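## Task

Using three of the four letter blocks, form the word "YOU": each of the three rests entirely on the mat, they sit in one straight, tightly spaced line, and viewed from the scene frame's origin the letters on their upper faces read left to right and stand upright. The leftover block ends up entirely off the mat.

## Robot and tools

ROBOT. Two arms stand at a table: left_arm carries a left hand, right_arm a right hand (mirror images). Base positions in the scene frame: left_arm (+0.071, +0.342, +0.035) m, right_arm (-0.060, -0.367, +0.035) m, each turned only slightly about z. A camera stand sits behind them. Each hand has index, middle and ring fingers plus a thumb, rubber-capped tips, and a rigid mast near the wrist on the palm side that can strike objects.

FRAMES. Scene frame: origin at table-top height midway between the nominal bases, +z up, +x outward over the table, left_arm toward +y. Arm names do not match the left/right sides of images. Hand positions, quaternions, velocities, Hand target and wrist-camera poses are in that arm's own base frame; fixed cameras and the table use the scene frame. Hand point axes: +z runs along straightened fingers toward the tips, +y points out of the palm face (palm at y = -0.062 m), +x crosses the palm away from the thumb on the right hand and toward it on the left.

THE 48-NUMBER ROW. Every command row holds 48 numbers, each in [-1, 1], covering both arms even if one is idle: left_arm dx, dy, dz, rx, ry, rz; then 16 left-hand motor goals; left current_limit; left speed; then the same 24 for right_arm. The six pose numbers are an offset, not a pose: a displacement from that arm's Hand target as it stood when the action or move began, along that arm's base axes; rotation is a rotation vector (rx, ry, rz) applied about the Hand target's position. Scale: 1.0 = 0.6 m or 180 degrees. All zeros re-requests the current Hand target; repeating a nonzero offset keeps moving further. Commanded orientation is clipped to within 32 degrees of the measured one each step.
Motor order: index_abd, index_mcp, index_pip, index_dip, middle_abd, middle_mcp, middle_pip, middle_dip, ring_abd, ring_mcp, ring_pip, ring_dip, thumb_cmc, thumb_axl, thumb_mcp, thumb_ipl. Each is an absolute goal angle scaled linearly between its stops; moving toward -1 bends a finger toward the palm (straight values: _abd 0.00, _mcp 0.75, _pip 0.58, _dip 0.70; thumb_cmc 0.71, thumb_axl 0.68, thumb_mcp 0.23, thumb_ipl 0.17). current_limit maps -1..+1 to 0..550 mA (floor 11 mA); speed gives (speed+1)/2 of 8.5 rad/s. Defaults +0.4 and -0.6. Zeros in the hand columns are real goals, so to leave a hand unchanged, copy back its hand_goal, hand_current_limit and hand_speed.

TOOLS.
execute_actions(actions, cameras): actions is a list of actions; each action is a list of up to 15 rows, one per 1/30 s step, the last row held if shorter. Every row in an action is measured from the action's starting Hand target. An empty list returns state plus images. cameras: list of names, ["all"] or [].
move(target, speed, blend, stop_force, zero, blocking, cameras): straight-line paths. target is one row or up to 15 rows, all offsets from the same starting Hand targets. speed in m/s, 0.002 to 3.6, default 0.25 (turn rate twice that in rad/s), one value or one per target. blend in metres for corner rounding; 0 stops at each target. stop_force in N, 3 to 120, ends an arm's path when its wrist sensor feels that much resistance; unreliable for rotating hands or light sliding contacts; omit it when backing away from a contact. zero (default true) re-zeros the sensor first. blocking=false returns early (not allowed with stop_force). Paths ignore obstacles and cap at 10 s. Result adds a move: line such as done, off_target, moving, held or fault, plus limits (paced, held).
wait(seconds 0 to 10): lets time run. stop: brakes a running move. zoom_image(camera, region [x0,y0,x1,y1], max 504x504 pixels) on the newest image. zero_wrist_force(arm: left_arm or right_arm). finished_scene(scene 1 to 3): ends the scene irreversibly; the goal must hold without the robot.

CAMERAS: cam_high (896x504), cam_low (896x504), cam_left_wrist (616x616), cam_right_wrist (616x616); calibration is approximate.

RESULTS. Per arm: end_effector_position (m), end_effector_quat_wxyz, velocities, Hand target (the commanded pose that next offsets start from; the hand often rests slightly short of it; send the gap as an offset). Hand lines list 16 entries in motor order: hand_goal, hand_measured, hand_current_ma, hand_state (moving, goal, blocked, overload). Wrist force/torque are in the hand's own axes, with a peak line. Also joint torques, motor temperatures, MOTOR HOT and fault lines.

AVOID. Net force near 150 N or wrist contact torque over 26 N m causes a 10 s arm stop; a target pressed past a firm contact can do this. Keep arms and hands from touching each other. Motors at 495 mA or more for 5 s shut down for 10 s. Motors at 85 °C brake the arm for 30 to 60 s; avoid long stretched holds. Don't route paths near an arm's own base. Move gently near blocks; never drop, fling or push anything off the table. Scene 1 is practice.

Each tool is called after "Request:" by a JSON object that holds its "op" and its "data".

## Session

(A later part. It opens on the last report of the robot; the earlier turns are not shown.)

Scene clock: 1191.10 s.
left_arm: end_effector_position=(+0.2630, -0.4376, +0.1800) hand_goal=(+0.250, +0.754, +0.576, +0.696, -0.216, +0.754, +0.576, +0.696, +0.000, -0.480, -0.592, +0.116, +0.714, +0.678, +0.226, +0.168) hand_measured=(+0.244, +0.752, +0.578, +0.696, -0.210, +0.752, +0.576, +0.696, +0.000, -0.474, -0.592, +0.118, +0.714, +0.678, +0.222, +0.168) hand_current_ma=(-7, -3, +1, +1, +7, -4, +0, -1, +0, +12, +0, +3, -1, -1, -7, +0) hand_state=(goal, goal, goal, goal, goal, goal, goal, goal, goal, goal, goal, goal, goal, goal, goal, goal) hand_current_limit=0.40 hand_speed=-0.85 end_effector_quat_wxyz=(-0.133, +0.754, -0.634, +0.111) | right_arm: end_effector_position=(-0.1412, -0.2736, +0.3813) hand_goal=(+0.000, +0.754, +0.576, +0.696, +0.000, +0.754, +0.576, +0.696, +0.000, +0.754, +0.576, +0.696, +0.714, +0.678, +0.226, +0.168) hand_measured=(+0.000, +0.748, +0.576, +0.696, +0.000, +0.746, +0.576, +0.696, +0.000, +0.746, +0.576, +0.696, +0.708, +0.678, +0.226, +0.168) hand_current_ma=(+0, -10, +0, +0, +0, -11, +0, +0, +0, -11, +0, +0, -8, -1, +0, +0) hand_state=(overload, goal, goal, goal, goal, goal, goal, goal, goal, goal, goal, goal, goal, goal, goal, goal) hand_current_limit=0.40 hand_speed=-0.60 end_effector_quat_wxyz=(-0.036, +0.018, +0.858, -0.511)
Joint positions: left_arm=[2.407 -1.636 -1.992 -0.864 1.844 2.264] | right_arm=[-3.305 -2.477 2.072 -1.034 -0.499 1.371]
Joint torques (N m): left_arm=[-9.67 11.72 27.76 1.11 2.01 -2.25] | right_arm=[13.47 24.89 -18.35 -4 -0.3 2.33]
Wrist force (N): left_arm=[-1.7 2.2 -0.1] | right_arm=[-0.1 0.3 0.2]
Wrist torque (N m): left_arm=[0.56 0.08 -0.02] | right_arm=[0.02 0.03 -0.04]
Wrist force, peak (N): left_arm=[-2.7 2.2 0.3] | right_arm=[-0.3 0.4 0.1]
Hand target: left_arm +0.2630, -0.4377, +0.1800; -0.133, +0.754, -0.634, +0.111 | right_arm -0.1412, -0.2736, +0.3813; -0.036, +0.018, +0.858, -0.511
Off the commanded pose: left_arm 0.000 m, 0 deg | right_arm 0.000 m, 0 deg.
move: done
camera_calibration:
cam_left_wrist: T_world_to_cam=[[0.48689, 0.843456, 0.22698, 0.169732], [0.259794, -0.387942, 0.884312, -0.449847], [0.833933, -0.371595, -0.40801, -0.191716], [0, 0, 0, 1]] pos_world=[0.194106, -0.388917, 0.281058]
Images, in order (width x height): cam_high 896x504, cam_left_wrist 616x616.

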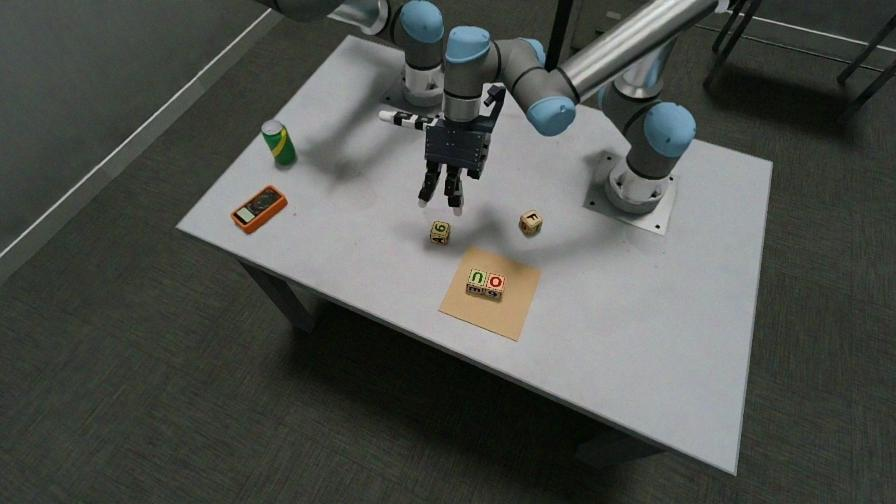

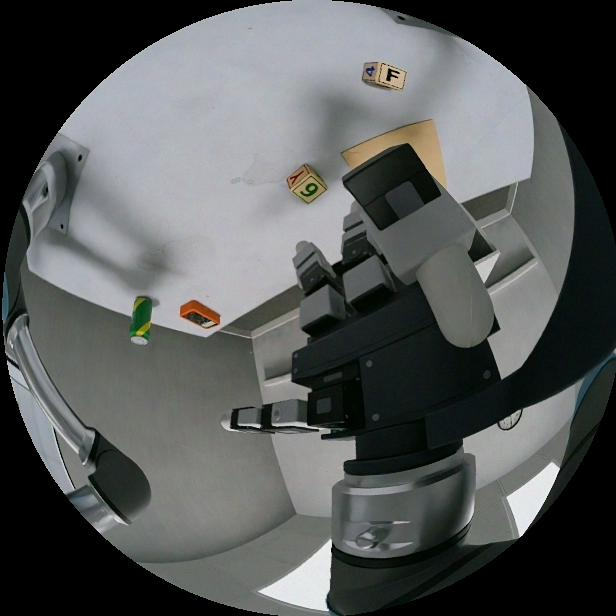

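Request:
{"op": "move", "data": {"target": [[0.0008,-0.0058,-0.1,0,0,-0.002,0.25,0.7534,0.5766,0.6957,-0.2167,0.7534,0.5766,0.6957,0,-0.4795,-0.5912,0.1159,0.714,0.678,0.226,0.168,0.4,-0.85,0,0,0,0,0,0,0,0.754,0.576,0.696,0,0.754,0.576,0.696,0,0.754,0.576,0.696,0.714,0.678,0.226,0.168,0.4,-0.6],[0.0008,-0.0058,-0.1817,0,0,-0.002,0.25,0.7534,0.5766,0.6957,-0.2167,0.7534,0.5766,0.6957,0,-0.4795,-0.5912,0.1159,0.714,0.678,0.226,0.168,0.4,-0.85,0,0,0,0,0,0,0,0.754,0.576,0.696,0,0.754,0.576,0.696,0,0.754,0.576,0.696,0.714,0.678,0.226,0.168,0.4,-0.6],[0.0008,-0.0058,-0.1817,0,0,-0.002,-0.06,0.7534,0.5766,0.6957,0.06,0.7534,0.5766,0.6957,0,-0.4795,-0.5912,0.1159,0.714,0.678,0.226,0.168,0.75,-0.85,0,0,0,0,0,0,0,0.754,0.576,0.696,0,0.754,0.576,0.696,0,0.754,0.576,0.696,0.714,0.678,0.226,0.168,0.4,-0.6],[0.0008,-0.0058,-0.025,0,0,-0.002,-0.06,0.7534,0.5766,0.6957,0.06,0.7534,0.5766,0.6957,0,-0.4795,-0.5912,0.1159,0.714,0.678,0.226,0.168,0.75,-0.85,0,0,0,0,0,0,0,0.754,0.576,0.696,0,0.754,0.576,0.696,0,0.754,0.576,0.696,0.714,0.678,0.226,0.168,0.4,-0.6]], "speed": [0.15,0.12,0.12,0.15], "blend": [0.01,0,0,0], "cameras": ["cam_left_wrist"]}}

Request:
{"op": "move", "data": {"target": [0,0,0,0,0,0,-0.06,-0.53,0.5766,0.6957,0.06,-0.515,0.5766,0.6957,0,-0.4795,-0.5912,0.1159,0.714,0.678,0.226,0.168,0.75,-0.8,0,0,0,0,0,0,0,0.754,0.576,0.696,0,0.754,0.576,0.696,0,0.754,0.576,0.696,0.714,0.678,0.226,0.168,0.4,-0.6], "speed": 0.2, "cameras": ["cam_low","cam_left_wrist"]}}

Request:
{"op": "zoom_image", "data": {"camera": "cam_left_wrist", "region": [100, 100, 340, 320]}}

Scene clock: 1274.53 s.
left_arm: end_effector_position=(+0.2634, -0.4412, +0.1650) hand_goal=(-0.060, +0.754, +0.576, +0.696, +0.060, +0.754, +0.576, +0.696, +0.000, -0.480, -0.592, +0.116, +0.714, +0.678, +0.226, +0.168) hand_measured=(+0.124, +0.750, +0.576, +0.696, -0.090, +0.750, +0.576, +0.696, +0.000, -0.474, -0.592, +0.118, +0.714, +0.678, +0.222, +0.168) hand_current_ma=(+481, -8, +0, +1, -481, -6, +0, -1, +0, +12, +0, +3, -1, -1, -7, +0) hand_state=(blocked, goal, goal, goal, blocked, goal, goal, goal, goal, goal, goal, goal, goal, goal, goal, goal) hand_current_limit=0.75 hand_speed=-0.85 end_effector_quat_wxyz=(-0.133, +0.752, -0.636, +0.112) | right_arm: end_effector_position=(-0.1412, -0.2736, +0.3813) hand_goal=(+0.000, +0.754, +0.576, +0.696, +0.000, +0.754, +0.576, +0.696, +0.000, +0.754, +0.576, +0.696, +0.714, +0.678, +0.226, +0.168) hand_measured=(+0.000, +0.748, +0.576, +0.696, +0.000, +0.746, +0.576, +0.696, +0.000, +0.746, +0.576, +0.696, +0.708, +0.678, +0.226, +0.168) hand_current_ma=(+0, -10, +0, +0, +0, -11, +0, +0, +0, -11, +0, +0, -8, -1, +0, +0) hand_state=(overload, goal, goal, goal, goal, goal, goal, goal, goal, goal, goal, goal, goal, goal, goal, goal) hand_current_limit=0.40 hand_speed=-0.60 end_effector_quat_wxyz=(-0.036, +0.018, +0.858, -0.511)
Joint positions: left_arm=[2.402 -1.663 -2.007 -0.822 1.843 2.266] | right_arm=[-3.305 -2.477 2.072 -1.034 -0.499 1.371]
Joint torques (N m): left_arm=[9.52 38.46 27.57 1 1.8 -2.25] | right_arm=[13.77 24.01 -17.94 -4.05 -0.26 2.4]
Wrist force (N): left_arm=[-1.9 2.5 0.6] | right_arm=[0.0 0.1 0.0]
Wrist torque (N m): left_arm=[0.51 0.09 -0.13] | right_arm=[0.00 0.02 -0.04]
Wrist force, peak (N): left_arm=[-1.8 3.0 0.4] | right_arm=[-0.4 0.2 0.2]
Hand target: left_arm +0.2635, -0.4411, +0.1650; -0.133, +0.752, -0.636, +0.112 | right_arm -0.1412, -0.2736, +0.3813; -0.036, +0.018, +0.858, -0.511
Off the commanded pose: left_arm 0.000 m, 0 deg | right_arm 0.000 m, 0 deg.
move: done
camera_calibration:
cam_left_wrist: T_world_to_cam=[[0.492197, 0.840353, 0.227044, 0.173108], [0.257312, -0.389625, 0.884298, -0.438178], [0.831585, -0.376827, -0.408005, -0.20127], [0, 0, 0, 1]] pos_world=[0.194918, -0.392041, 0.266058]
Images, in order (width x height): cam_left_wrist 616x616.

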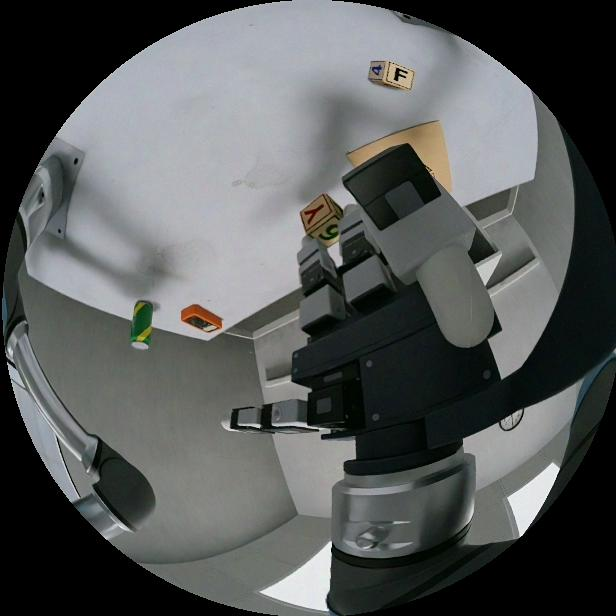

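Scene clock: 1276.73 s.
left_arm: end_effector_position=(+0.2635, -0.4411, +0.1650) hand_goal=(-0.060, -0.530, +0.576, +0.696, +0.060, -0.514, +0.576, +0.696, +0.000, -0.480, -0.592, +0.116, +0.714, +0.678, +0.226, +0.168) hand_measured=(+0.124, -0.506, +0.578, +0.696, -0.088, -0.474, +0.584, +0.698, +0.000, -0.474, -0.592, +0.118, +0.714, +0.678, +0.222, +0.168) hand_current_ma=(+481, +60, +2, +1, -481, +121, +14, +2, +0, +12, +0, +3, -1, -1, -7, +0) hand_state=(blocked, blocked, goal, goal, blocked, blocked, goal, goal, goal, goal, goal, goal, goal, goal, goal, goal) hand_current_limit=0.75 hand_speed=-0.80 end_effector_quat_wxyz=(-0.133, +0.752, -0.636, +0.112) | right_arm: end_effector_position=(-0.1412, -0.2736, +0.3813) hand_goal=(+0.000, +0.754, +0.576, +0.696, +0.000, +0.754, +0.576, +0.696, +0.000, +0.754, +0.576, +0.696, +0.714, +0.678, +0.226, +0.168) hand_measured=(+0.000, +0.748, +0.576, +0.696, +0.000, +0.746, +0.576, +0.696, +0.000, +0.746, +0.576, +0.696, +0.708, +0.678, +0.226, +0.168) hand_current_ma=(+0, -10, +0, +0, +0, -11, +0, +0, +0, -11, +0, +0, -8, -1, +0, +0) hand_state=(overload, goal, goal, goal, goal, goal, goal, goal, goal, goal, goal, goal, goal, goal, goal, goal) hand_current_limit=0.40 hand_speed=-0.60 end_effector_quat_wxyz=(-0.036, +0.018, +0.858, -0.511)
Joint positions: left_arm=[2.402 -1.663 -2.007 -0.822 1.843 2.266] | right_arm=[-3.305 -2.477 2.072 -1.034 -0.499 1.371]
Joint torques (N m): left_arm=[9.61 37.76 28.26 1.08 0.98 -2.23] | right_arm=[13.55 24.37 -18.25 -3.95 -0.21 2.32]
Wrist force (N): left_arm=[-1.7 2.7 0.5] | right_arm=[-0.2 0.4 0.2]
Wrist torque (N m): left_arm=[0.80 0.07 -0.12] | right_arm=[0.02 0.03 -0.05]
Wrist force, peak (N): left_arm=[-1.8 2.6 0.8] | right_arm=[-0.2 0.4 0.2]
Hand target: left_arm +0.2635, -0.4411, +0.1650; -0.133, +0.752, -0.636, +0.112 | right_arm -0.1412, -0.2736, +0.3813; -0.036, +0.018, +0.858, -0.511
Off the commanded pose: left_arm 0.000 m, 0 deg | right_arm 0.000 m, 0 deg.
move: done
camera_calibration:
cam_left_wrist: T_world_to_cam=[[0.492104, 0.840417, 0.227006, 0.173161], [0.257385, -0.389571, 0.8843, -0.438172], [0.831617, -0.37674, -0.408021, -0.201237], [0, 0, 0, 1]] pos_world=[0.194917, -0.392041, 0.266058]
Images, in order (width x height): cam_low 896x504, cam_left_wrist 616x616.

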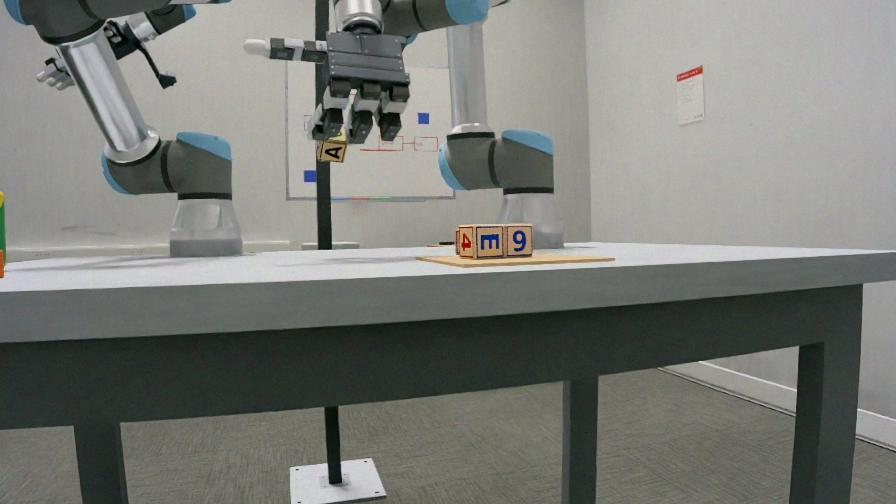

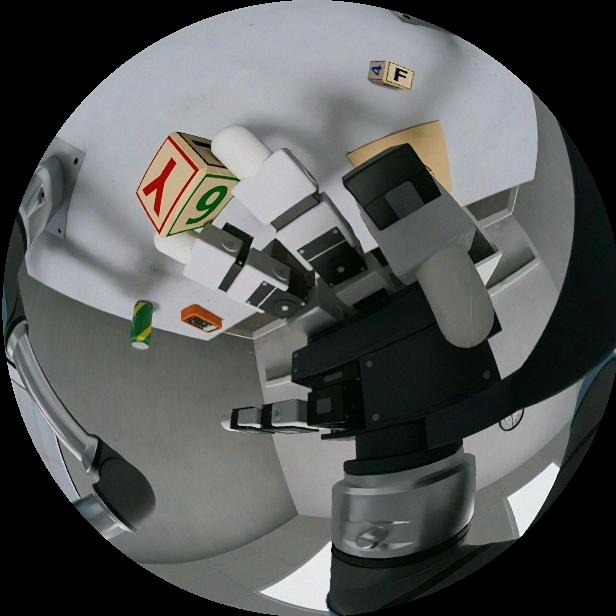

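Scaled by 2.100 from the camera's 616x616 image, which has a finer 880x880 frame.

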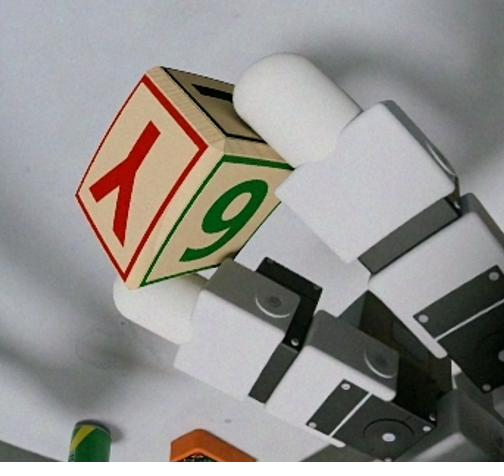

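Request:
{"op": "move", "data": {"target": [[0,0,-0.25,0,0,0,-0.06,-0.53,0.5766,0.6957,0.06,-0.515,0.5766,0.6957,0,-0.4795,-0.5912,0.1159,0.714,0.678,0.226,0.168,0.75,-0.8,0,0,0,0,0,0,0,0.754,0.576,0.696,0,0.754,0.576,0.696,0,0.754,0.576,0.696,0.714,0.678,0.226,0.168,0.4,-0.6],[0,0,-0.2767,0,0,0,-0.06,-0.53,0.5766,0.6957,0.06,-0.515,0.5766,0.6957,0,-0.4795,-0.5912,0.1159,0.714,0.678,0.226,0.168,0.75,-0.8,0,0,0,0,0,0,0,0.754,0.576,0.696,0,0.754,0.576,0.696,0,0.754,0.576,0.696,0.714,0.678,0.226,0.168,0.4,-0.6]], "speed": [0.15,0.05], "blend": [0.005,0], "cameras": []}}

Request:
{"op": "move", "data": {"target": [0.0412,0.0068,-0.0267,0,0,0,-0.06,-0.53,0.5766,0.6957,0.06,-0.515,0.5766,0.6957,0,-0.4795,-0.5912,0.1159,0.714,0.678,0.226,0.168,0.75,-0.8,0,0,0,0,0,0,0,0.754,0.576,0.696,0,0.754,0.576,0.696,0,0.754,0.576,0.696,0.714,0.678,0.226,0.168,0.4,-0.6], "speed": 0.03, "stop_force": 12, "cameras": ["cam_low","cam_left_wrist"]}}

Request:
{"op": "zoom_image", "data": {"camera": "cam_left_wrist", "region": [100, 100, 340, 320]}}

Scene clock: 1352.07 s.
left_arm: end_effector_position=(+0.2635, -0.4411, -0.0010) hand_goal=(-0.060, -0.530, +0.576, +0.696, +0.060, -0.514, +0.576, +0.696, +0.000, -0.480, -0.592, +0.116, +0.714, +0.678, +0.226, +0.168) hand_measured=(+0.124, -0.516, +0.578, +0.696, -0.086, -0.504, +0.578, +0.698, +0.000, -0.474, -0.592, +0.118, +0.714, +0.678, +0.222, +0.168) hand_current_ma=(+481, +33, +2, +1, -481, +22, +3, +2, +0, +12, +0, +3, -1, -1, -7, +0) hand_state=(blocked, goal, goal, goal, blocked, goal, goal, goal, goal, goal, goal, goal, goal, goal, goal, goal) hand_current_limit=0.75 hand_speed=-0.80 end_effector_quat_wxyz=(-0.133, +0.752, -0.636, +0.112) | right_arm: end_effector_position=(-0.1412, -0.2736, +0.3813) hand_goal=(+0.000, +0.754, +0.576, +0.696, +0.000, +0.754, +0.576, +0.696, +0.000, +0.754, +0.576, +0.696, +0.714, +0.678, +0.226, +0.168) hand_measured=(+0.000, +0.748, +0.576, +0.696, +0.000, +0.746, +0.576, +0.696, +0.000, +0.746, +0.576, +0.696, +0.708, +0.678, +0.226, +0.168) hand_current_ma=(+0, -10, +0, +0, +0, -11, +0, +0, +0, -11, +0, +0, -8, -1, +0, +0) hand_state=(overload, goal, goal, goal, goal, goal, goal, goal, goal, goal, goal, goal, goal, goal, goal, goal) hand_current_limit=0.40 hand_speed=-0.60 end_effector_quat_wxyz=(-0.036, +0.018, +0.858, -0.511)
Joint positions: left_arm=[2.402 -1.976 -2.171 -0.346 1.843 2.266] | right_arm=[-3.305 -2.477 2.072 -1.034 -0.499 1.371]
Joint torques (N m): left_arm=[-9.91 18.48 3.89 3.65 -1.13 2.01] | right_arm=[13.22 24.62 -18.11 -4.01 -0.2 2.23]
Wrist force (N): left_arm=[-1.6 2.1 -0.4] | right_arm=[0.0 0.3 0.2]
Wrist torque (N m): left_arm=[0.72 0.09 -0.13] | right_arm=[0.01 0.02 -0.04]
Wrist force, peak (N): left_arm=[-1.9 2.9 0.5] | right_arm=[-0.4 0.1 0.3]
Hand target: left_arm +0.2635, -0.4411, -0.0010; -0.133, +0.752, -0.636, +0.112 | right_arm -0.1412, -0.2736, +0.3813; -0.036, +0.018, +0.858, -0.511
Off the commanded pose: left_arm 0.000 m, 0 deg | right_arm 0.000 m, 0 deg.
move: done
No camera images: "cameras" was empty.

Scene clock: 1353.97 s.
left_arm: end_effector_position=(+0.2882, -0.4371, -0.0170) hand_goal=(-0.060, -0.530, +0.576, +0.696, +0.060, -0.514, +0.576, +0.696, +0.000, -0.480, -0.592, +0.116, +0.714, +0.678, +0.226, +0.168) hand_measured=(+0.124, -0.520, +0.578, +0.696, -0.086, -0.508, +0.576, +0.696, +0.000, -0.474, -0.592, +0.118, +0.714, +0.678, +0.222, +0.168) hand_current_ma=(+481, +20, +2, +1, -481, +11, +0, +0, +0, +12, +0, +3, -1, -1, -7, +0) hand_state=(blocked, goal, goal, goal, blocked, goal, goal, goal, goal, goal, goal, goal, goal, goal, goal, goal) hand_current_limit=0.75 hand_speed=-0.80 end_effector_quat_wxyz=(-0.133, +0.752, -0.636, +0.112) | right_arm: end_effector_position=(-0.1412, -0.2736, +0.3813) hand_goal=(+0.000, +0.754, +0.576, +0.696, +0.000, +0.754, +0.576, +0.696, +0.000, +0.754, +0.576, +0.696, +0.714, +0.678, +0.226, +0.168) hand_measured=(+0.000, +0.748, +0.576, +0.696, +0.000, +0.746, +0.576, +0.696, +0.000, +0.746, +0.576, +0.696, +0.708, +0.678, +0.226, +0.168) hand_current_ma=(+0, -10, +0, +0, +0, -11, +0, +0, +0, -11, +0, +0, -8, -1, +0, +0) hand_state=(overload, goal, goal, goal, goal, goal, goal, goal, goal, goal, goal, goal, goal, goal, goal, goal) hand_current_limit=0.40 hand_speed=-0.60 end_effector_quat_wxyz=(-0.036, +0.018, +0.858, -0.511)
Joint positions: left_arm=[2.442 -2.033 -2.147 -0.301 1.834 2.306] | right_arm=[-3.305 -2.477 2.072 -1.034 -0.499 1.371]
Joint torques (N m): left_arm=[9.3 21.07 20.82 3.85 -1.15 1.74] | right_arm=[12.83 24.97 -18.09 -4 -0.08 2.36]
Wrist force (N): left_arm=[-1.6 2.8 -0.2] | right_arm=[-0.2 -0.1 0.1]
Wrist torque (N m): left_arm=[0.78 0.06 -0.14] | right_arm=[-0.02 0.04 -0.06]
Wrist force, peak (N): left_arm=[-2.2 3.0 0.0] | right_arm=[-0.3 0.4 0.1]
Hand target: left_arm +0.2882, -0.4371, -0.0170; -0.133, +0.752, -0.636, +0.112 | right_arm -0.1412, -0.2736, +0.3813; -0.036, +0.018, +0.858, -0.511
Off the commanded pose: left_arm 0.000 m, 0 deg | right_arm 0.000 m, 0 deg.
move: done
camera_calibration:
cam_left_wrist: T_world_to_cam=[[0.492104, 0.840417, 0.227006, 0.198876], [0.257385, -0.389571, 0.8843, -0.281989], [0.831617, -0.37674, -0.408021, -0.294493], [0, 0, 0, 1]] pos_world=[0.219617, -0.387941, 0.0840577]
Images, in order (width x height): cam_low 896x504, cam_left_wrist 616x616.

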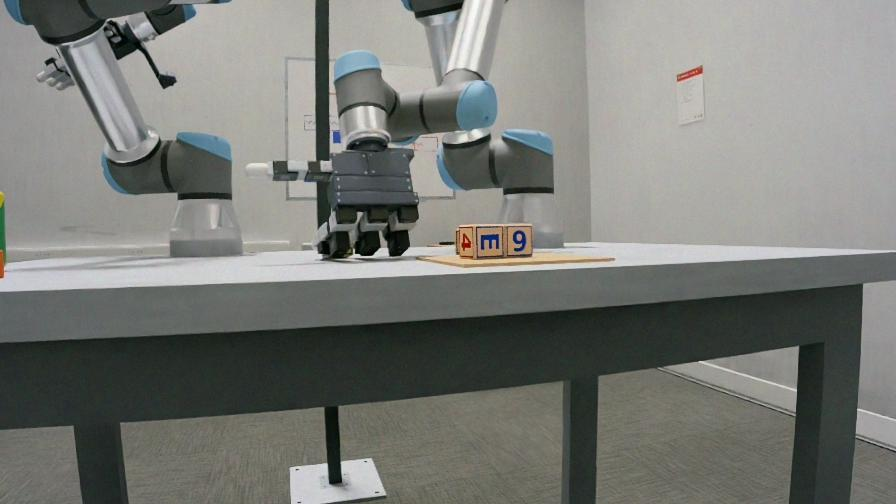

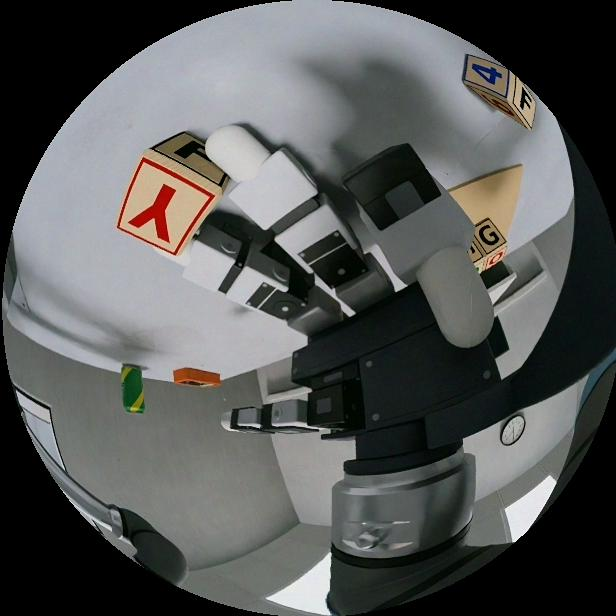

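Scaled by 2.100 from the camera's 616x616 image, which has a finer 880x880 frame.

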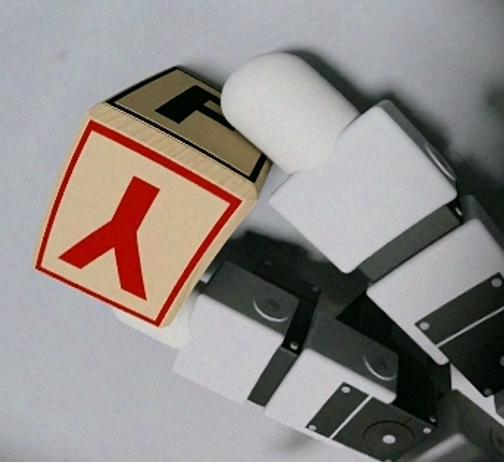

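Request:
{"op": "move", "data": {"target": [[0,0,0,0,0,0,0.2,-0.53,0.5766,0.6957,-0.1833,-0.515,0.5766,0.6957,0,-0.4795,-0.5912,0.1159,0.714,0.678,0.226,0.168,0.75,-0.9,0,0,0,0,0,0,0,0.754,0.576,0.696,0,0.754,0.576,0.696,0,0.754,0.576,0.696,0.714,0.678,0.226,0.168,0.4,-0.6],[0,0,0.1783,0,0,0,0.2,-0.53,0.5766,0.6957,-0.1833,-0.515,0.5766,0.6957,0,-0.4795,-0.5912,0.1159,0.714,0.678,0.226,0.168,0.75,-0.9,0,0,0,0,0,0,0,0.754,0.576,0.696,0,0.754,0.576,0.696,0,0.754,0.576,0.696,0.714,0.678,0.226,0.168,0.4,-0.6],[-0.2235,-0.0375,0.3617,-0.0183,0.1096,0,0.2,-0.53,0.5766,0.6957,-0.1833,-0.515,0.5766,0.6957,0,-0.4795,-0.5912,0.1159,0.714,0.678,0.226,0.168,0.75,-0.9,0,0,0,0,0,0,0,0.754,0.576,0.696,0,0.754,0.576,0.696,0,0.754,0.576,0.696,0.714,0.678,0.226,0.168,0.4,-0.6],[-0.2235,-0.0375,0.3617,-0.0183,0.1096,0,0.25,0.7534,0.5766,0.6957,-0.2167,0.7534,0.5766,0.6957,0,-0.4795,-0.5912,0.1159,0.714,0.678,0.226,0.168,0.6,-0.7,0,0,0,0,0,0,0,0.754,0.576,0.696,0,0.754,0.576,0.696,0,0.754,0.576,0.696,0.714,0.678,0.226,0.168,0.4,-0.6]], "speed": [0.1,0.12,0.3,0.3], "blend": [0,0.02,0,0], "cameras": ["cam_high","cam_low","cam_left_wrist"]}}

Request:
{"op": "zoom_image", "data": {"camera": "cam_left_wrist", "region": [270, 150, 370, 250]}}

Scene clock: 1401.83 s.
left_arm: end_effector_position=(+0.1541, -0.4596, +0.2000) hand_goal=(+0.250, +0.754, +0.576, +0.696, -0.216, +0.754, +0.576, +0.696, +0.000, -0.480, -0.592, +0.116, +0.714, +0.678, +0.226, +0.168) hand_measured=(+0.246, +0.750, +0.578, +0.696, -0.212, +0.750, +0.576, +0.696, +0.000, -0.474, -0.592, +0.118, +0.714, +0.678, +0.222, +0.168) hand_current_ma=(-5, -7, +2, +1, +4, -7, +0, +0, +0, +12, +0, +3, -1, -1, -7, +0) hand_state=(goal, goal, goal, goal, goal, goal, goal, goal, goal, goal, goal, goal, goal, goal, goal, goal) hand_current_limit=0.60 hand_speed=-0.70 end_effector_quat_wxyz=(+0.000, +0.763, -0.646, +0.000) | right_arm: end_effector_position=(-0.1412, -0.2736, +0.3813) hand_goal=(+0.000, +0.754, +0.576, +0.696, +0.000, +0.754, +0.576, +0.696, +0.000, +0.754, +0.576, +0.696, +0.714, +0.678, +0.226, +0.168) hand_measured=(+0.000, +0.748, +0.576, +0.696, +0.000, +0.746, +0.576, +0.696, +0.000, +0.746, +0.576, +0.696, +0.708, +0.678, +0.226, +0.168) hand_current_ma=(+0, -10, +0, +0, +0, -11, +0, +0, +0, -11, +0, +0, -8, -1, +0, +0) hand_state=(overload, goal, goal, goal, goal, goal, goal, goal, goal, goal, goal, goal, goal, goal, goal, goal) hand_current_limit=0.40 hand_speed=-0.60 end_effector_quat_wxyz=(-0.036, +0.018, +0.858, -0.511)
Joint positions: left_arm=[2.356 -1.586 -1.97 -1.158 1.571 2.189] | right_arm=[-3.305 -2.477 2.072 -1.034 -0.499 1.371]
Joint torques (N m): left_arm=[-9.43 34.59 28 0.55 -1.56 -2.23] | right_arm=[12.38 24.85 -18.48 -3.99 -0.12 2.29]
Wrist force (N): left_arm=[-1.6 1.4 0.6] | right_arm=[-0.1 0.2 0.0]
Wrist torque (N m): left_arm=[0.39 0.09 -0.05] | right_arm=[0.02 0.02 -0.04]
Wrist force, peak (N): left_arm=[-2.2 2.7 0.0] | right_arm=[-0.4 0.3 0.3]
Hand target: left_arm +0.1541, -0.4596, +0.2000; +0.000, +0.763, -0.646, +0.000 | right_arm -0.1412, -0.2736, +0.3813; -0.036, +0.018, +0.858, -0.511
Off the commanded pose: left_arm 0.000 m, 0 deg | right_arm 0.000 m, 0 deg.
move: done
camera_calibration:
cam_left_wrist: T_world_to_cam=[[0.531551, 0.847026, -0.0000032297, 0.276812], [0.544414, -0.341644, 0.766089, -0.446681], [0.648897, -0.407217, -0.642734, -0.041874], [0, 0, 0, 1]] pos_world=[0.123212, -0.404125, 0.315285]
Images, in order (width x height): cam_high 896x504, cam_low 896x504, cam_left_wrist 616x616.

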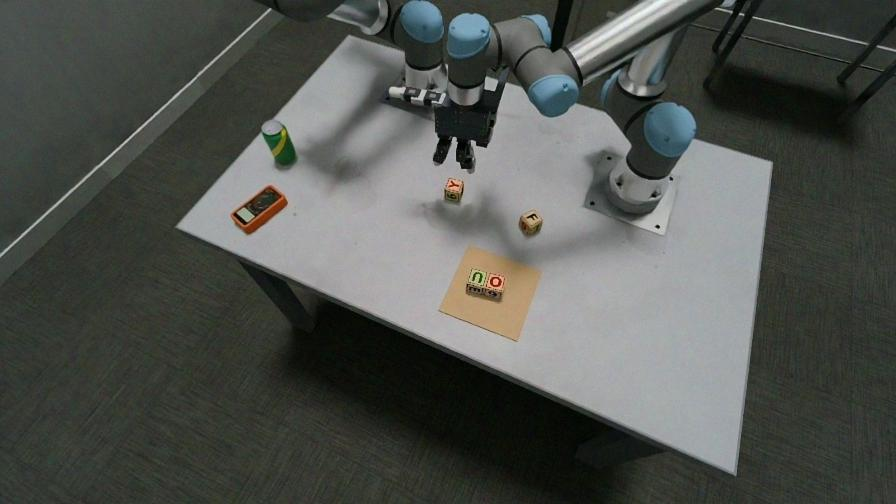

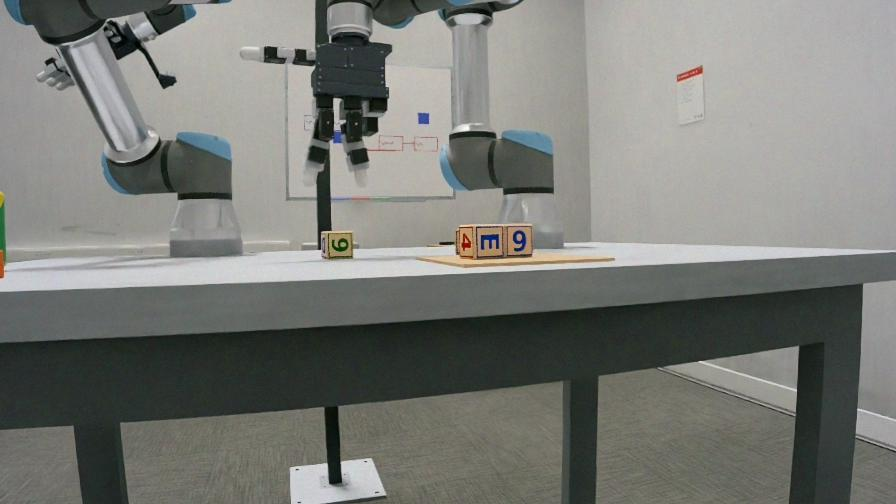

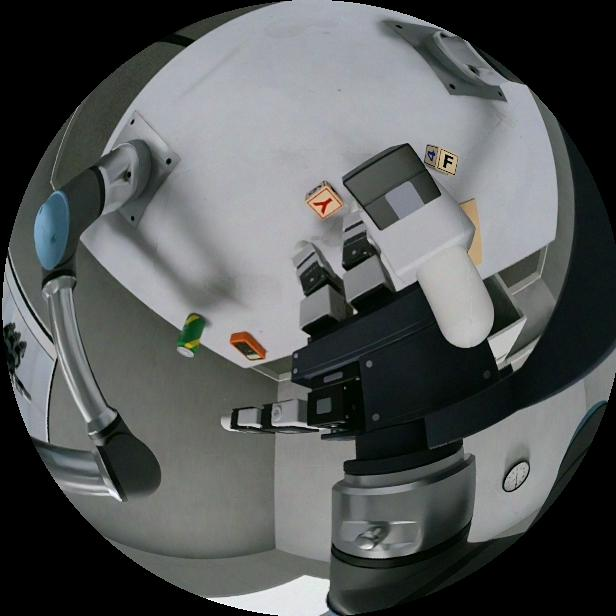

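Scaled by 5.040 from the camera's 616x616 image, which has a finer 880x880 frame.

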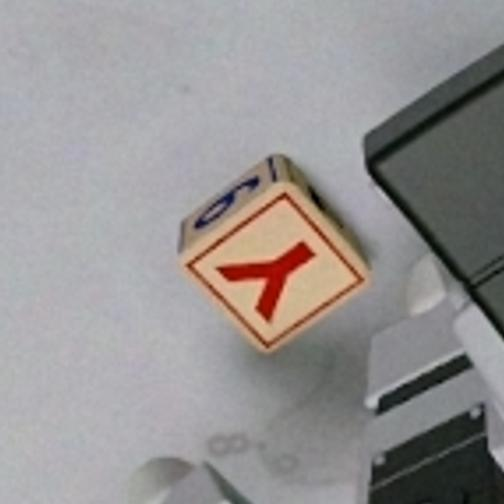

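Request:
{"op": "move", "data": {"target": [[-0.0055,-0.0025,-0.06,0,0,-0.003,0.25,0.7534,0.5766,0.6957,-0.2167,0.7534,0.5766,0.6957,0,-0.4795,-0.5912,0.1159,0.714,0.678,0.226,0.168,0.4,-0.85,0,0,0,0,0,0,0,0.754,0.576,0.696,0,0.754,0.576,0.696,0,0.754,0.576,0.696,0.714,0.678,0.226,0.168,0.4,-0.6],[-0.0055,-0.0025,-0.1617,0,0,-0.003,0.25,0.7534,0.5766,0.6957,-0.2167,0.7534,0.5766,0.6957,0,-0.4795,-0.5912,0.1159,0.714,0.678,0.226,0.168,0.4,-0.85,0,0,0,0,0,0,0,0.754,0.576,0.696,0,0.754,0.576,0.696,0,0.754,0.576,0.696,0.714,0.678,0.226,0.168,0.4,-0.6],[-0.0055,-0.0025,-0.1617,0,0,-0.003,-0.06,0.7534,0.5766,0.6957,0.06,0.7534,0.5766,0.6957,0,-0.4795,-0.5912,0.1159,0.714,0.678,0.226,0.168,0.4,-0.85,0,0,0,0,0,0,0,0.754,0.576,0.696,0,0.754,0.576,0.696,0,0.754,0.576,0.696,0.714,0.678,0.226,0.168,0.4,-0.6],[-0.0055,-0.0025,-0.0167,0,0,-0.003,-0.06,0.7534,0.5766,0.6957,0.06,0.7534,0.5766,0.6957,0,-0.4795,-0.5912,0.1159,0.714,0.678,0.226,0.168,0.4,-0.85,0,0,0,0,0,0,0,0.754,0.576,0.696,0,0.754,0.576,0.696,0,0.754,0.576,0.696,0.714,0.678,0.226,0.168,0.4,-0.6],[0.4995,0.3152,-0.0167,0,0,0.4953,-0.06,0.7534,0.5766,0.6957,0.06,0.7534,0.5766,0.6957,0,-0.4795,-0.5912,0.1159,0.714,0.678,0.226,0.168,0.4,-0.85,0,0,0,0,0,0,0,0.754,0.576,0.696,0,0.754,0.576,0.696,0,0.754,0.576,0.696,0.714,0.678,0.226,0.168,0.4,-0.6]], "speed": [0.12,0.12,0.12,0.2,0.5], "blend": [0.01,0,0,0.02,0], "cameras": ["cam_high","cam_low","cam_left_wrist"]}}

Request:
{"op": "zoom_image", "data": {"camera": "cam_low", "region": [440, 160, 580, 270]}}

Request:
{"op": "zoom_image", "data": {"camera": "cam_left_wrist", "region": [270, 140, 390, 260]}}

Scene clock: 1446.20 s.
left_arm: end_effector_position=(+0.4538, -0.2705, +0.1900) hand_goal=(-0.060, +0.754, +0.576, +0.696, +0.060, +0.754, +0.576, +0.696, +0.000, -0.480, -0.592, +0.116, +0.714, +0.678, +0.226, +0.168) hand_measured=(+0.132, +0.752, +0.578, +0.696, -0.098, +0.750, +0.576, +0.696, +0.000, -0.474, -0.592, +0.118, +0.714, +0.678, +0.222, +0.168) hand_current_ma=(+385, -3, +2, +1, -385, -7, +0, +0, +0, +12, +0, +3, -1, -1, -7, +0) hand_state=(blocked, goal, goal, goal, blocked, goal, goal, goal, goal, goal, goal, goal, goal, goal, goal, goal) hand_current_limit=0.40 hand_speed=-0.85 end_effector_quat_wxyz=(+0.000, +0.997, +0.076, +0.000) | right_arm: end_effector_position=(-0.1412, -0.2736, +0.3813) hand_goal=(+0.000, +0.754, +0.576, +0.696, +0.000, +0.754, +0.576, +0.696, +0.000, +0.754, +0.576, +0.696, +0.714, +0.678, +0.226, +0.168) hand_measured=(+0.000, +0.748, +0.576, +0.696, +0.000, +0.746, +0.576, +0.696, +0.000, +0.746, +0.576, +0.696, +0.708, +0.678, +0.226, +0.168) hand_current_ma=(+0, -10, +0, +0, +0, -11, +0, +0, +0, -11, +0, +0, -8, -1, +0, +0) hand_state=(overload, goal, goal, goal, goal, goal, goal, goal, goal, goal, goal, goal, goal, goal, goal, goal) hand_current_limit=0.40 hand_speed=-0.60 end_effector_quat_wxyz=(-0.036, +0.018, +0.858, -0.511)
Joint positions: left_arm=[3.01 -1.537 -2.046 -1.13 1.57 1.288] | right_arm=[-3.305 -2.477 2.072 -1.034 -0.499 1.371]
Joint torques (N m): left_arm=[10.37 8.12 27.67 3.5 1.3 -2.25] | right_arm=[12.36 24.48 -18.8 -4.02 0 2.22]
Wrist force (N): left_arm=[-1.9 1.6 0.8] | right_arm=[-0.1 0.0 0.0]
Wrist torque (N m): left_arm=[0.39 0.11 -0.07] | right_arm=[-0.01 0.03 -0.06]
Wrist force, peak (N): left_arm=[-2.1 1.6 2.0] | right_arm=[-0.4 0.2 0.1]
Hand target: left_arm +0.4538, -0.2704, +0.1900; +0.000, +0.997, +0.076, +0.000 | right_arm -0.1412, -0.2736, +0.3813; -0.036, +0.018, +0.858, -0.511
Off the commanded pose: left_arm 0.000 m, 0 deg | right_arm 0.000 m, 0 deg.
move: done
camera_calibration:
cam_left_wrist: T_world_to_cam=[[-0.838998, 0.544134, -0.000058931, 0.497375], [0.349698, 0.539281, 0.766086, -0.210919], [0.416885, 0.642724, -0.642738, 0.223533], [0, 0, 0, 1]] pos_world=[0.397868, -0.300564, 0.305285]
Images, in order (width x height): cam_high 896x504, cam_low 896x504, cam_left_wrist 616x616.

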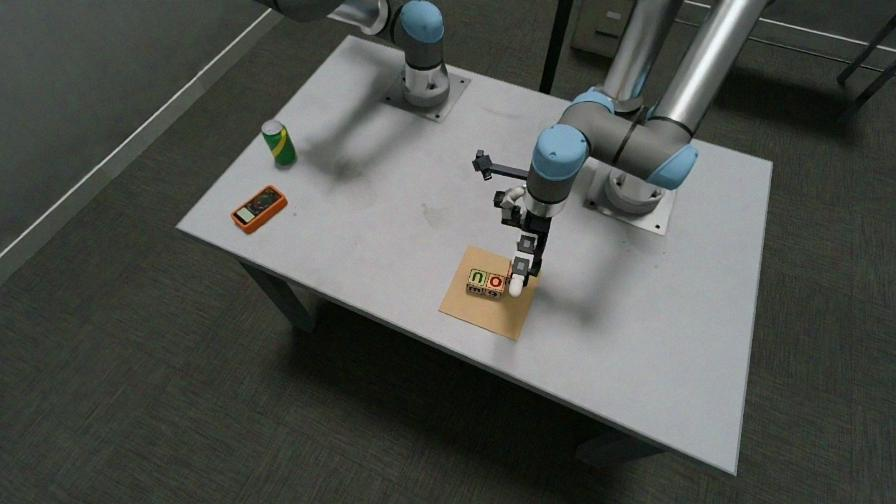

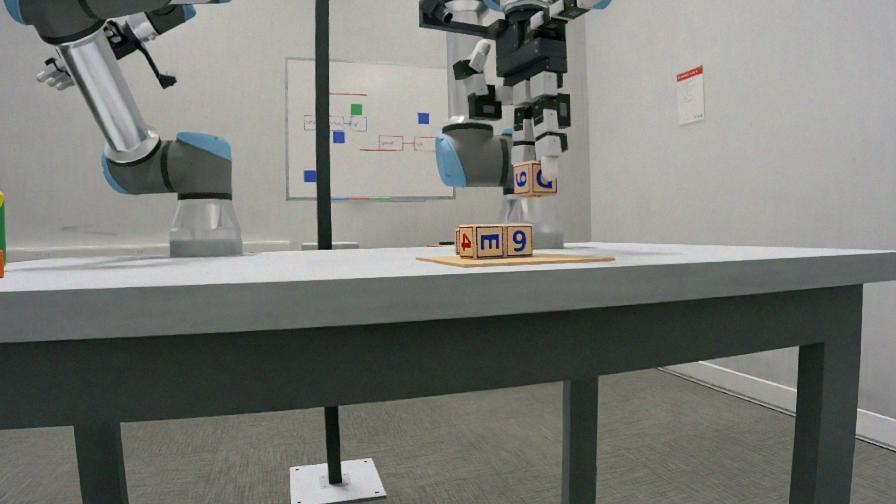

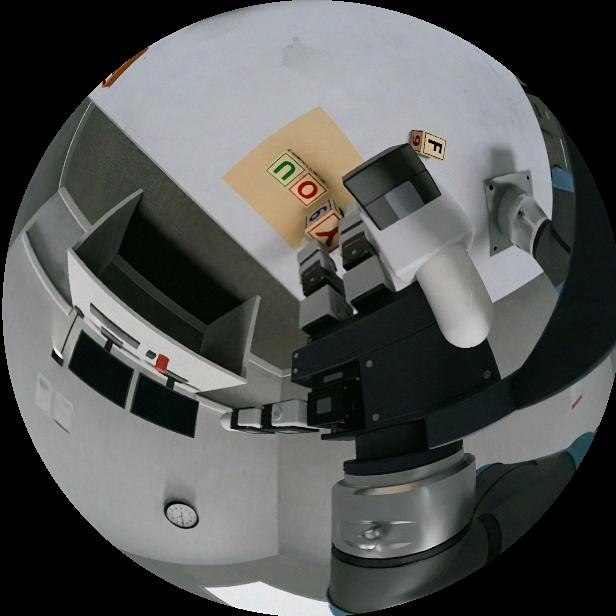

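Scaled by 3.600 from the camera's 896x504 image, which has a finer 1280x720 frame.

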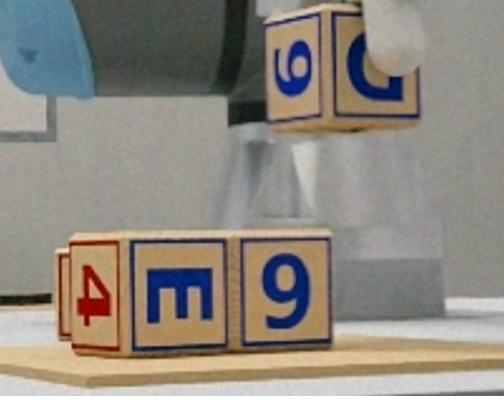

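Scaled by 4.200 from the camera's 616x616 image, which has a finer 880x880 frame.

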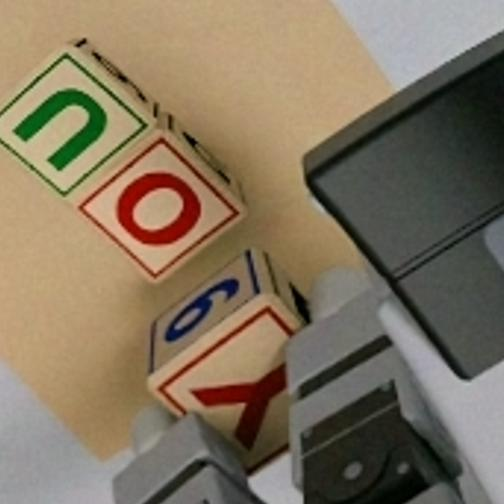

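Request:
{"op": "move", "data": {"target": [[-0.0008,0.005,-0.0333,0,0,0,-0.06,0.7534,0.5766,0.6957,0.06,0.7534,0.5766,0.6957,0,-0.4795,-0.5912,0.1159,0.714,0.678,0.226,0.168,0.4,-0.85,0,0,0,0,0,0,0,0.754,0.576,0.696,0,0.754,0.576,0.696,0,0.754,0.576,0.696,0.714,0.678,0.226,0.168,0.4,-0.6],[-0.0008,0.005,-0.1342,0,0,0,-0.06,0.7534,0.5766,0.6957,0.06,0.7534,0.5766,0.6957,0,-0.4795,-0.5912,0.1159,0.714,0.678,0.226,0.168,0.4,-0.85,0,0,0,0,0,0,0,0.754,0.576,0.696,0,0.754,0.576,0.696,0,0.754,0.576,0.696,0.714,0.678,0.226,0.168,0.4,-0.6],[0.0010,-0.0065,-0.1342,0,0,0,-0.06,0.7534,0.5766,0.6957,0.06,0.7534,0.5766,0.6957,0,-0.4795,-0.5912,0.1159,0.714,0.678,0.226,0.168,0.4,-0.85,0,0,0,0,0,0,0,0.754,0.576,0.696,0,0.754,0.576,0.696,0,0.754,0.576,0.696,0.714,0.678,0.226,0.168,0.4,-0.6],[0.0010,-0.0065,-0.1367,0,0,0,-0.06,0.7534,0.5766,0.6957,0.06,0.7534,0.5766,0.6957,0,-0.4795,-0.5912,0.1159,0.714,0.678,0.226,0.168,0.4,-0.85,0,0,0,0,0,0,0,0.754,0.576,0.696,0,0.754,0.576,0.696,0,0.754,0.576,0.696,0.714,0.678,0.226,0.168,0.4,-0.6]], "speed": [0.1,0.1,0.015,0.02], "blend": [0.003,0,0,0], "cameras": ["cam_low","cam_high"]}}

Request:
{"op": "zoom_image", "data": {"camera": "cam_low", "region": [440, 160, 580, 270]}}

Scene clock: 1483.03 s.
left_arm: end_effector_position=(+0.4544, -0.2744, +0.1080) hand_goal=(-0.060, +0.754, +0.576, +0.696, +0.060, +0.754, +0.576, +0.696, +0.000, -0.480, -0.592, +0.116, +0.714, +0.678, +0.226, +0.168) hand_measured=(+0.132, +0.758, +0.578, +0.696, -0.098, +0.754, +0.576, +0.696, +0.000, -0.474, -0.592, +0.118, +0.714, +0.678, +0.222, +0.168) hand_current_ma=(+385, +5, +2, +1, -385, +1, +0, +0, +0, +12, +0, +3, -1, -1, -7, +0) hand_state=(blocked, goal, goal, goal, blocked, goal, goal, goal, goal, goal, goal, goal, goal, goal, goal, goal) hand_current_limit=0.40 hand_speed=-0.85 end_effector_quat_wxyz=(+0.000, +0.997, +0.076, +0.000) | right_arm: end_effector_position=(-0.1412, -0.2736, +0.3813) hand_goal=(+0.000, +0.754, +0.576, +0.696, +0.000, +0.754, +0.576, +0.696, +0.000, +0.754, +0.576, +0.696, +0.714, +0.678, +0.226, +0.168) hand_measured=(+0.000, +0.748, +0.576, +0.696, +0.000, +0.746, +0.576, +0.696, +0.000, +0.746, +0.576, +0.696, +0.708, +0.678, +0.226, +0.168) hand_current_ma=(+0, -10, +0, +0, +0, -11, +0, +0, +0, -11, +0, +0, -8, -1, +0, +0) hand_state=(overload, goal, goal, goal, goal, goal, goal, goal, goal, goal, goal, goal, goal, goal, goal, goal) hand_current_limit=0.40 hand_speed=-0.60 end_effector_quat_wxyz=(-0.036, +0.018, +0.858, -0.511)
Joint positions: left_arm=[3.002 -1.662 -2.164 -0.887 1.57 1.279] | right_arm=[-3.305 -2.477 2.072 -1.034 -0.499 1.371]
Joint torques (N m): left_arm=[-10.13 10.46 8.65 3.81 -0.65 -2.37] | right_arm=[11.98 24.44 -19.13 -3.98 -0.04 2.23]
Wrist force (N): left_arm=[-1.9 1.0 0.7] | right_arm=[-0.1 0.0 0.0]
Wrist torque (N m): left_arm=[0.46 0.13 -0.07] | right_arm=[-0.01 0.02 -0.05]
Wrist force, peak (N): left_arm=[-2.1 1.7 1.3] | right_arm=[-0.5 0.1 -0.1]
Hand target: left_arm +0.4544, -0.2743, +0.1080; +0.000, +0.997, +0.076, +0.000 | right_arm -0.1412, -0.2736, +0.3813; -0.036, +0.018, +0.858, -0.511
Off the commanded pose: left_arm 0.000 m, 0 deg | right_arm 0.000 m, 0 deg.
move: done
Images, in order (width x height): cam_high 896x504, cam_low 896x504.

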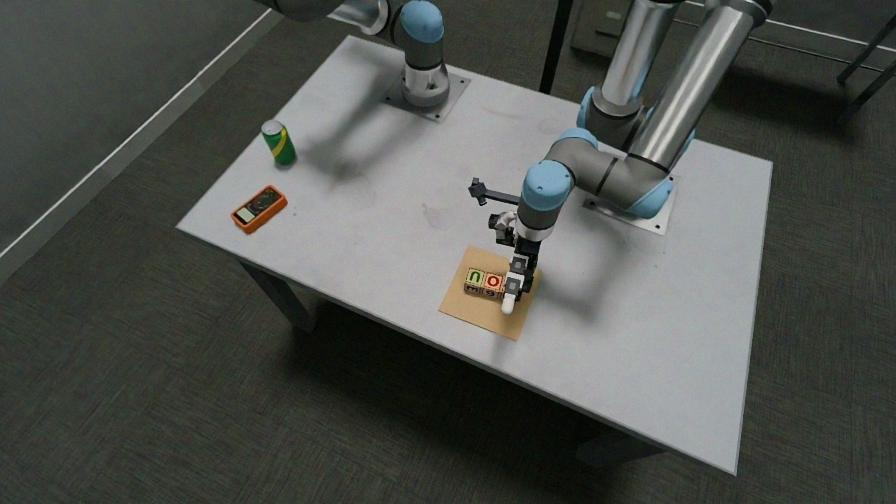

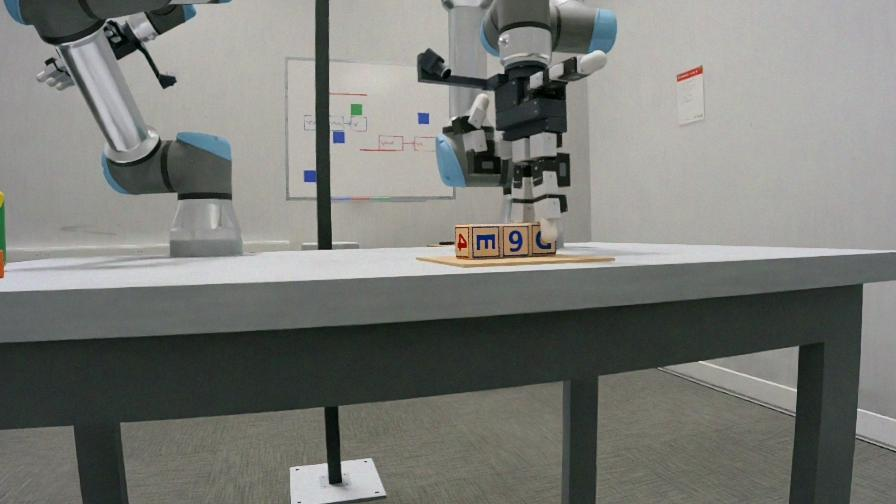

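Scaled by 3.600 from the camera's 896x504 image, which has a finer 1280x720 frame.

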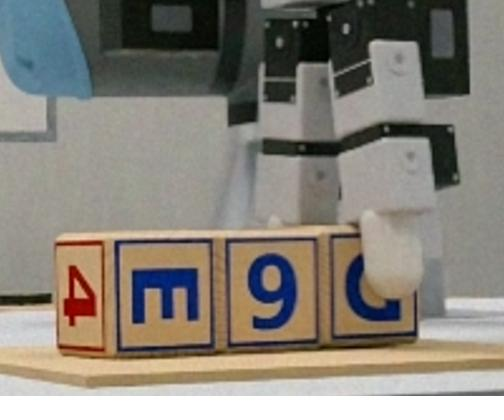

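Request:
{"op": "move", "data": {"target": [[0,0,0,0,0,0,0.2,0.7534,0.5766,0.6957,-0.1833,0.7534,0.5766,0.6957,0,-0.4795,-0.5912,0.1159,0.714,0.678,0.226,0.168,0.4,-0.9,0,0,0,0,0,0,0,0.754,0.576,0.696,0,0.754,0.576,0.696,0,0.754,0.576,0.696,0.714,0.678,0.226,0.168,0.4,-0.6],[0,0,0.12,0,0,0,0.2,0.7534,0.5766,0.6957,-0.1833,0.7534,0.5766,0.6957,0,-0.4795,-0.5912,0.1159,0.714,0.678,0.226,0.168,0.4,-0.9,0,0,0,0,0,0,0,0.754,0.576,0.696,0,0.754,0.576,0.696,0,0.754,0.576,0.696,0.714,0.678,0.226,0.168,0.4,-0.6],[-0.2,0.25,0.2,0,0,0,0.2,0.7534,0.5766,0.6957,-0.1833,0.7534,0.5766,0.6957,0,-0.4795,-0.5912,0.1159,0.714,0.678,0.226,0.168,0.4,-0.9,0,0,0,0,0,0,0,0.754,0.576,0.696,0,0.754,0.576,0.696,0,0.754,0.576,0.696,0.714,0.678,0.226,0.168,0.4,-0.6]], "speed": [0.1,0.15,0.3], "blend": [0,0.02,0], "cameras": ["cam_low","cam_high"]}}

Request:
{"op": "zoom_image", "data": {"camera": "cam_high", "region": [420, 200, 560, 350]}}

Request:
{"op": "zoom_image", "data": {"camera": "cam_low", "region": [420, 200, 620, 280]}}

Scene clock: 1498.00 s.
left_arm: end_effector_position=(+0.3344, -0.1244, +0.2279) hand_goal=(+0.200, +0.754, +0.576, +0.696, -0.184, +0.754, +0.576, +0.696, +0.000, -0.480, -0.592, +0.116, +0.714, +0.678, +0.226, +0.168) hand_measured=(+0.196, +0.754, +0.578, +0.696, -0.180, +0.754, +0.576, +0.696, +0.000, -0.474, -0.592, +0.118, +0.714, +0.678, +0.222, +0.168) hand_current_ma=(-6, +0, +2, +1, +6, +0, +0, +0, +0, +12, +0, +3, -1, -1, -7, +0) hand_state=(goal, goal, goal, goal, goal, goal, goal, goal, goal, goal, goal, goal, goal, goal, goal, goal) hand_current_limit=0.40 hand_speed=-0.90 end_effector_quat_wxyz=(+0.000, +0.997, +0.076, +0.000) | right_arm: end_effector_position=(-0.1412, -0.2736, +0.3813) hand_goal=(+0.000, +0.754, +0.576, +0.696, +0.000, +0.754, +0.576, +0.696, +0.000, +0.754, +0.576, +0.696, +0.714, +0.678, +0.226, +0.168) hand_measured=(+0.000, +0.748, +0.576, +0.696, +0.000, +0.746, +0.576, +0.696, +0.000, +0.746, +0.576, +0.696, +0.708, +0.678, +0.226, +0.168) hand_current_ma=(+0, -10, +0, +0, +0, -11, +0, +0, +0, -11, +0, +0, -8, -1, +0, +0) hand_state=(overload, goal, goal, goal, goal, goal, goal, goal, goal, goal, goal, goal, goal, goal, goal, goal) hand_current_limit=0.40 hand_speed=-0.60 end_effector_quat_wxyz=(-0.036, +0.018, +0.858, -0.511)
Joint positions: left_arm=[3.453 -1.044 -2.283 -1.386 1.57 1.731] | right_arm=[-3.305 -2.477 2.072 -1.034 -0.499 1.371]
Joint torques (N m): left_arm=[9.1 13.17 13.39 0.71 -1.46 2.13] | right_arm=[11.64 24.76 -18.49 -4.04 0.08 2.21]
Wrist force (N): left_arm=[-2.1 1.4 0.2] | right_arm=[-0.1 0.2 0.1]
Wrist torque (N m): left_arm=[0.42 0.16 -0.21] | right_arm=[0.00 0.03 -0.05]
Wrist force, peak (N): left_arm=[-2.5 1.4 1.5] | right_arm=[-0.2 0.4 0.3]
Hand target: left_arm +0.3344, -0.1243, +0.2280; +0.000, +0.997, +0.076, +0.000 | right_arm -0.1412, -0.2736, +0.3813; -0.036, +0.018, +0.858, -0.511
Off the commanded pose: left_arm 0.000 m, 0 deg | right_arm 0.000 m, 0 deg.
move: done
Images, in order (width x height): cam_high 896x504, cam_low 896x504.

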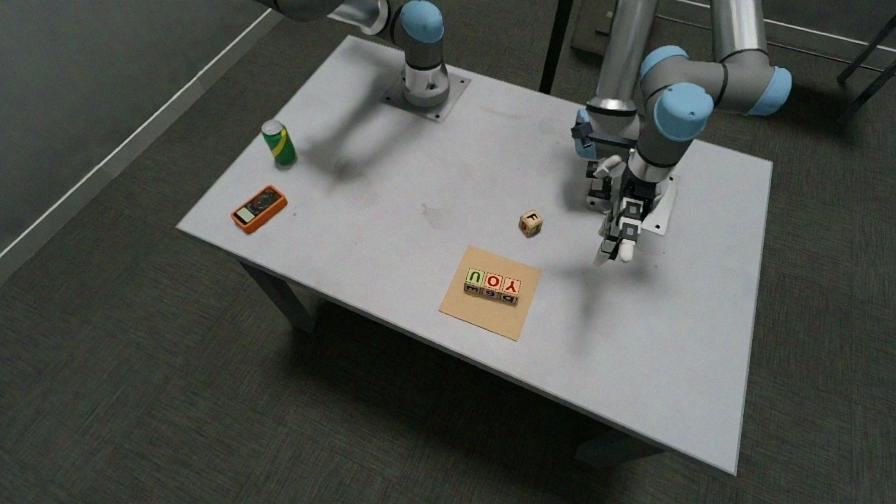

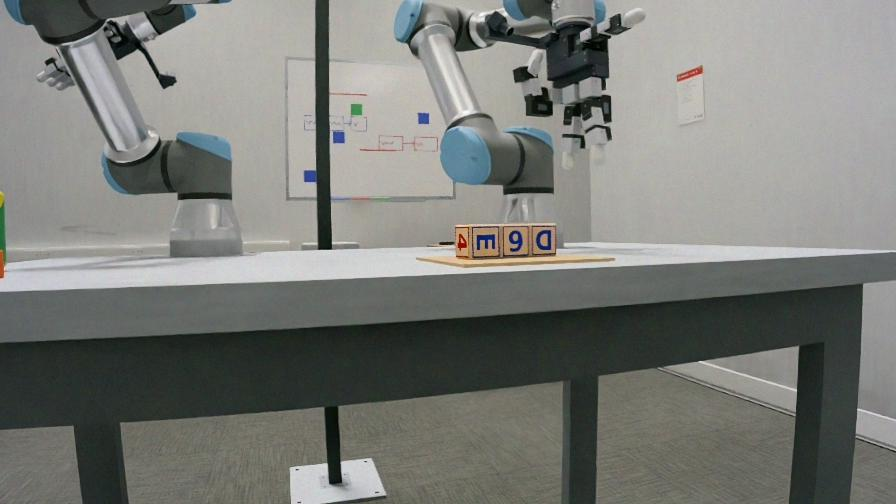

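Scaled by 3.360 from the camera's 896x504 image, which has a finer 1280x720 frame.

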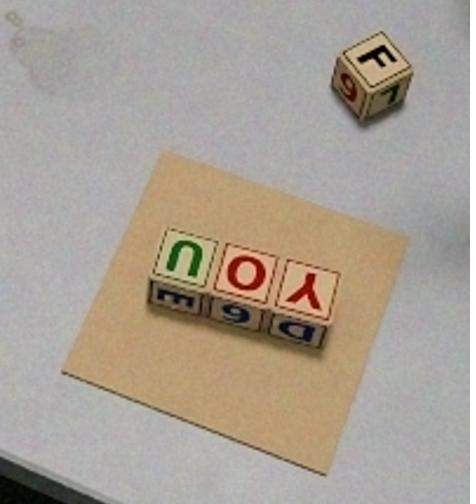

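Scaled by 2.520 from the camera's 896x504 image, which has a finer 1280x720 frame.

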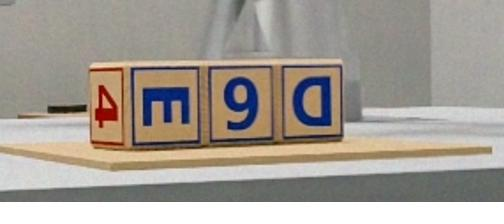

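Request:
{"op": "finished_scene", "data": {"scene": 2}}

The scene is finished: the task was done.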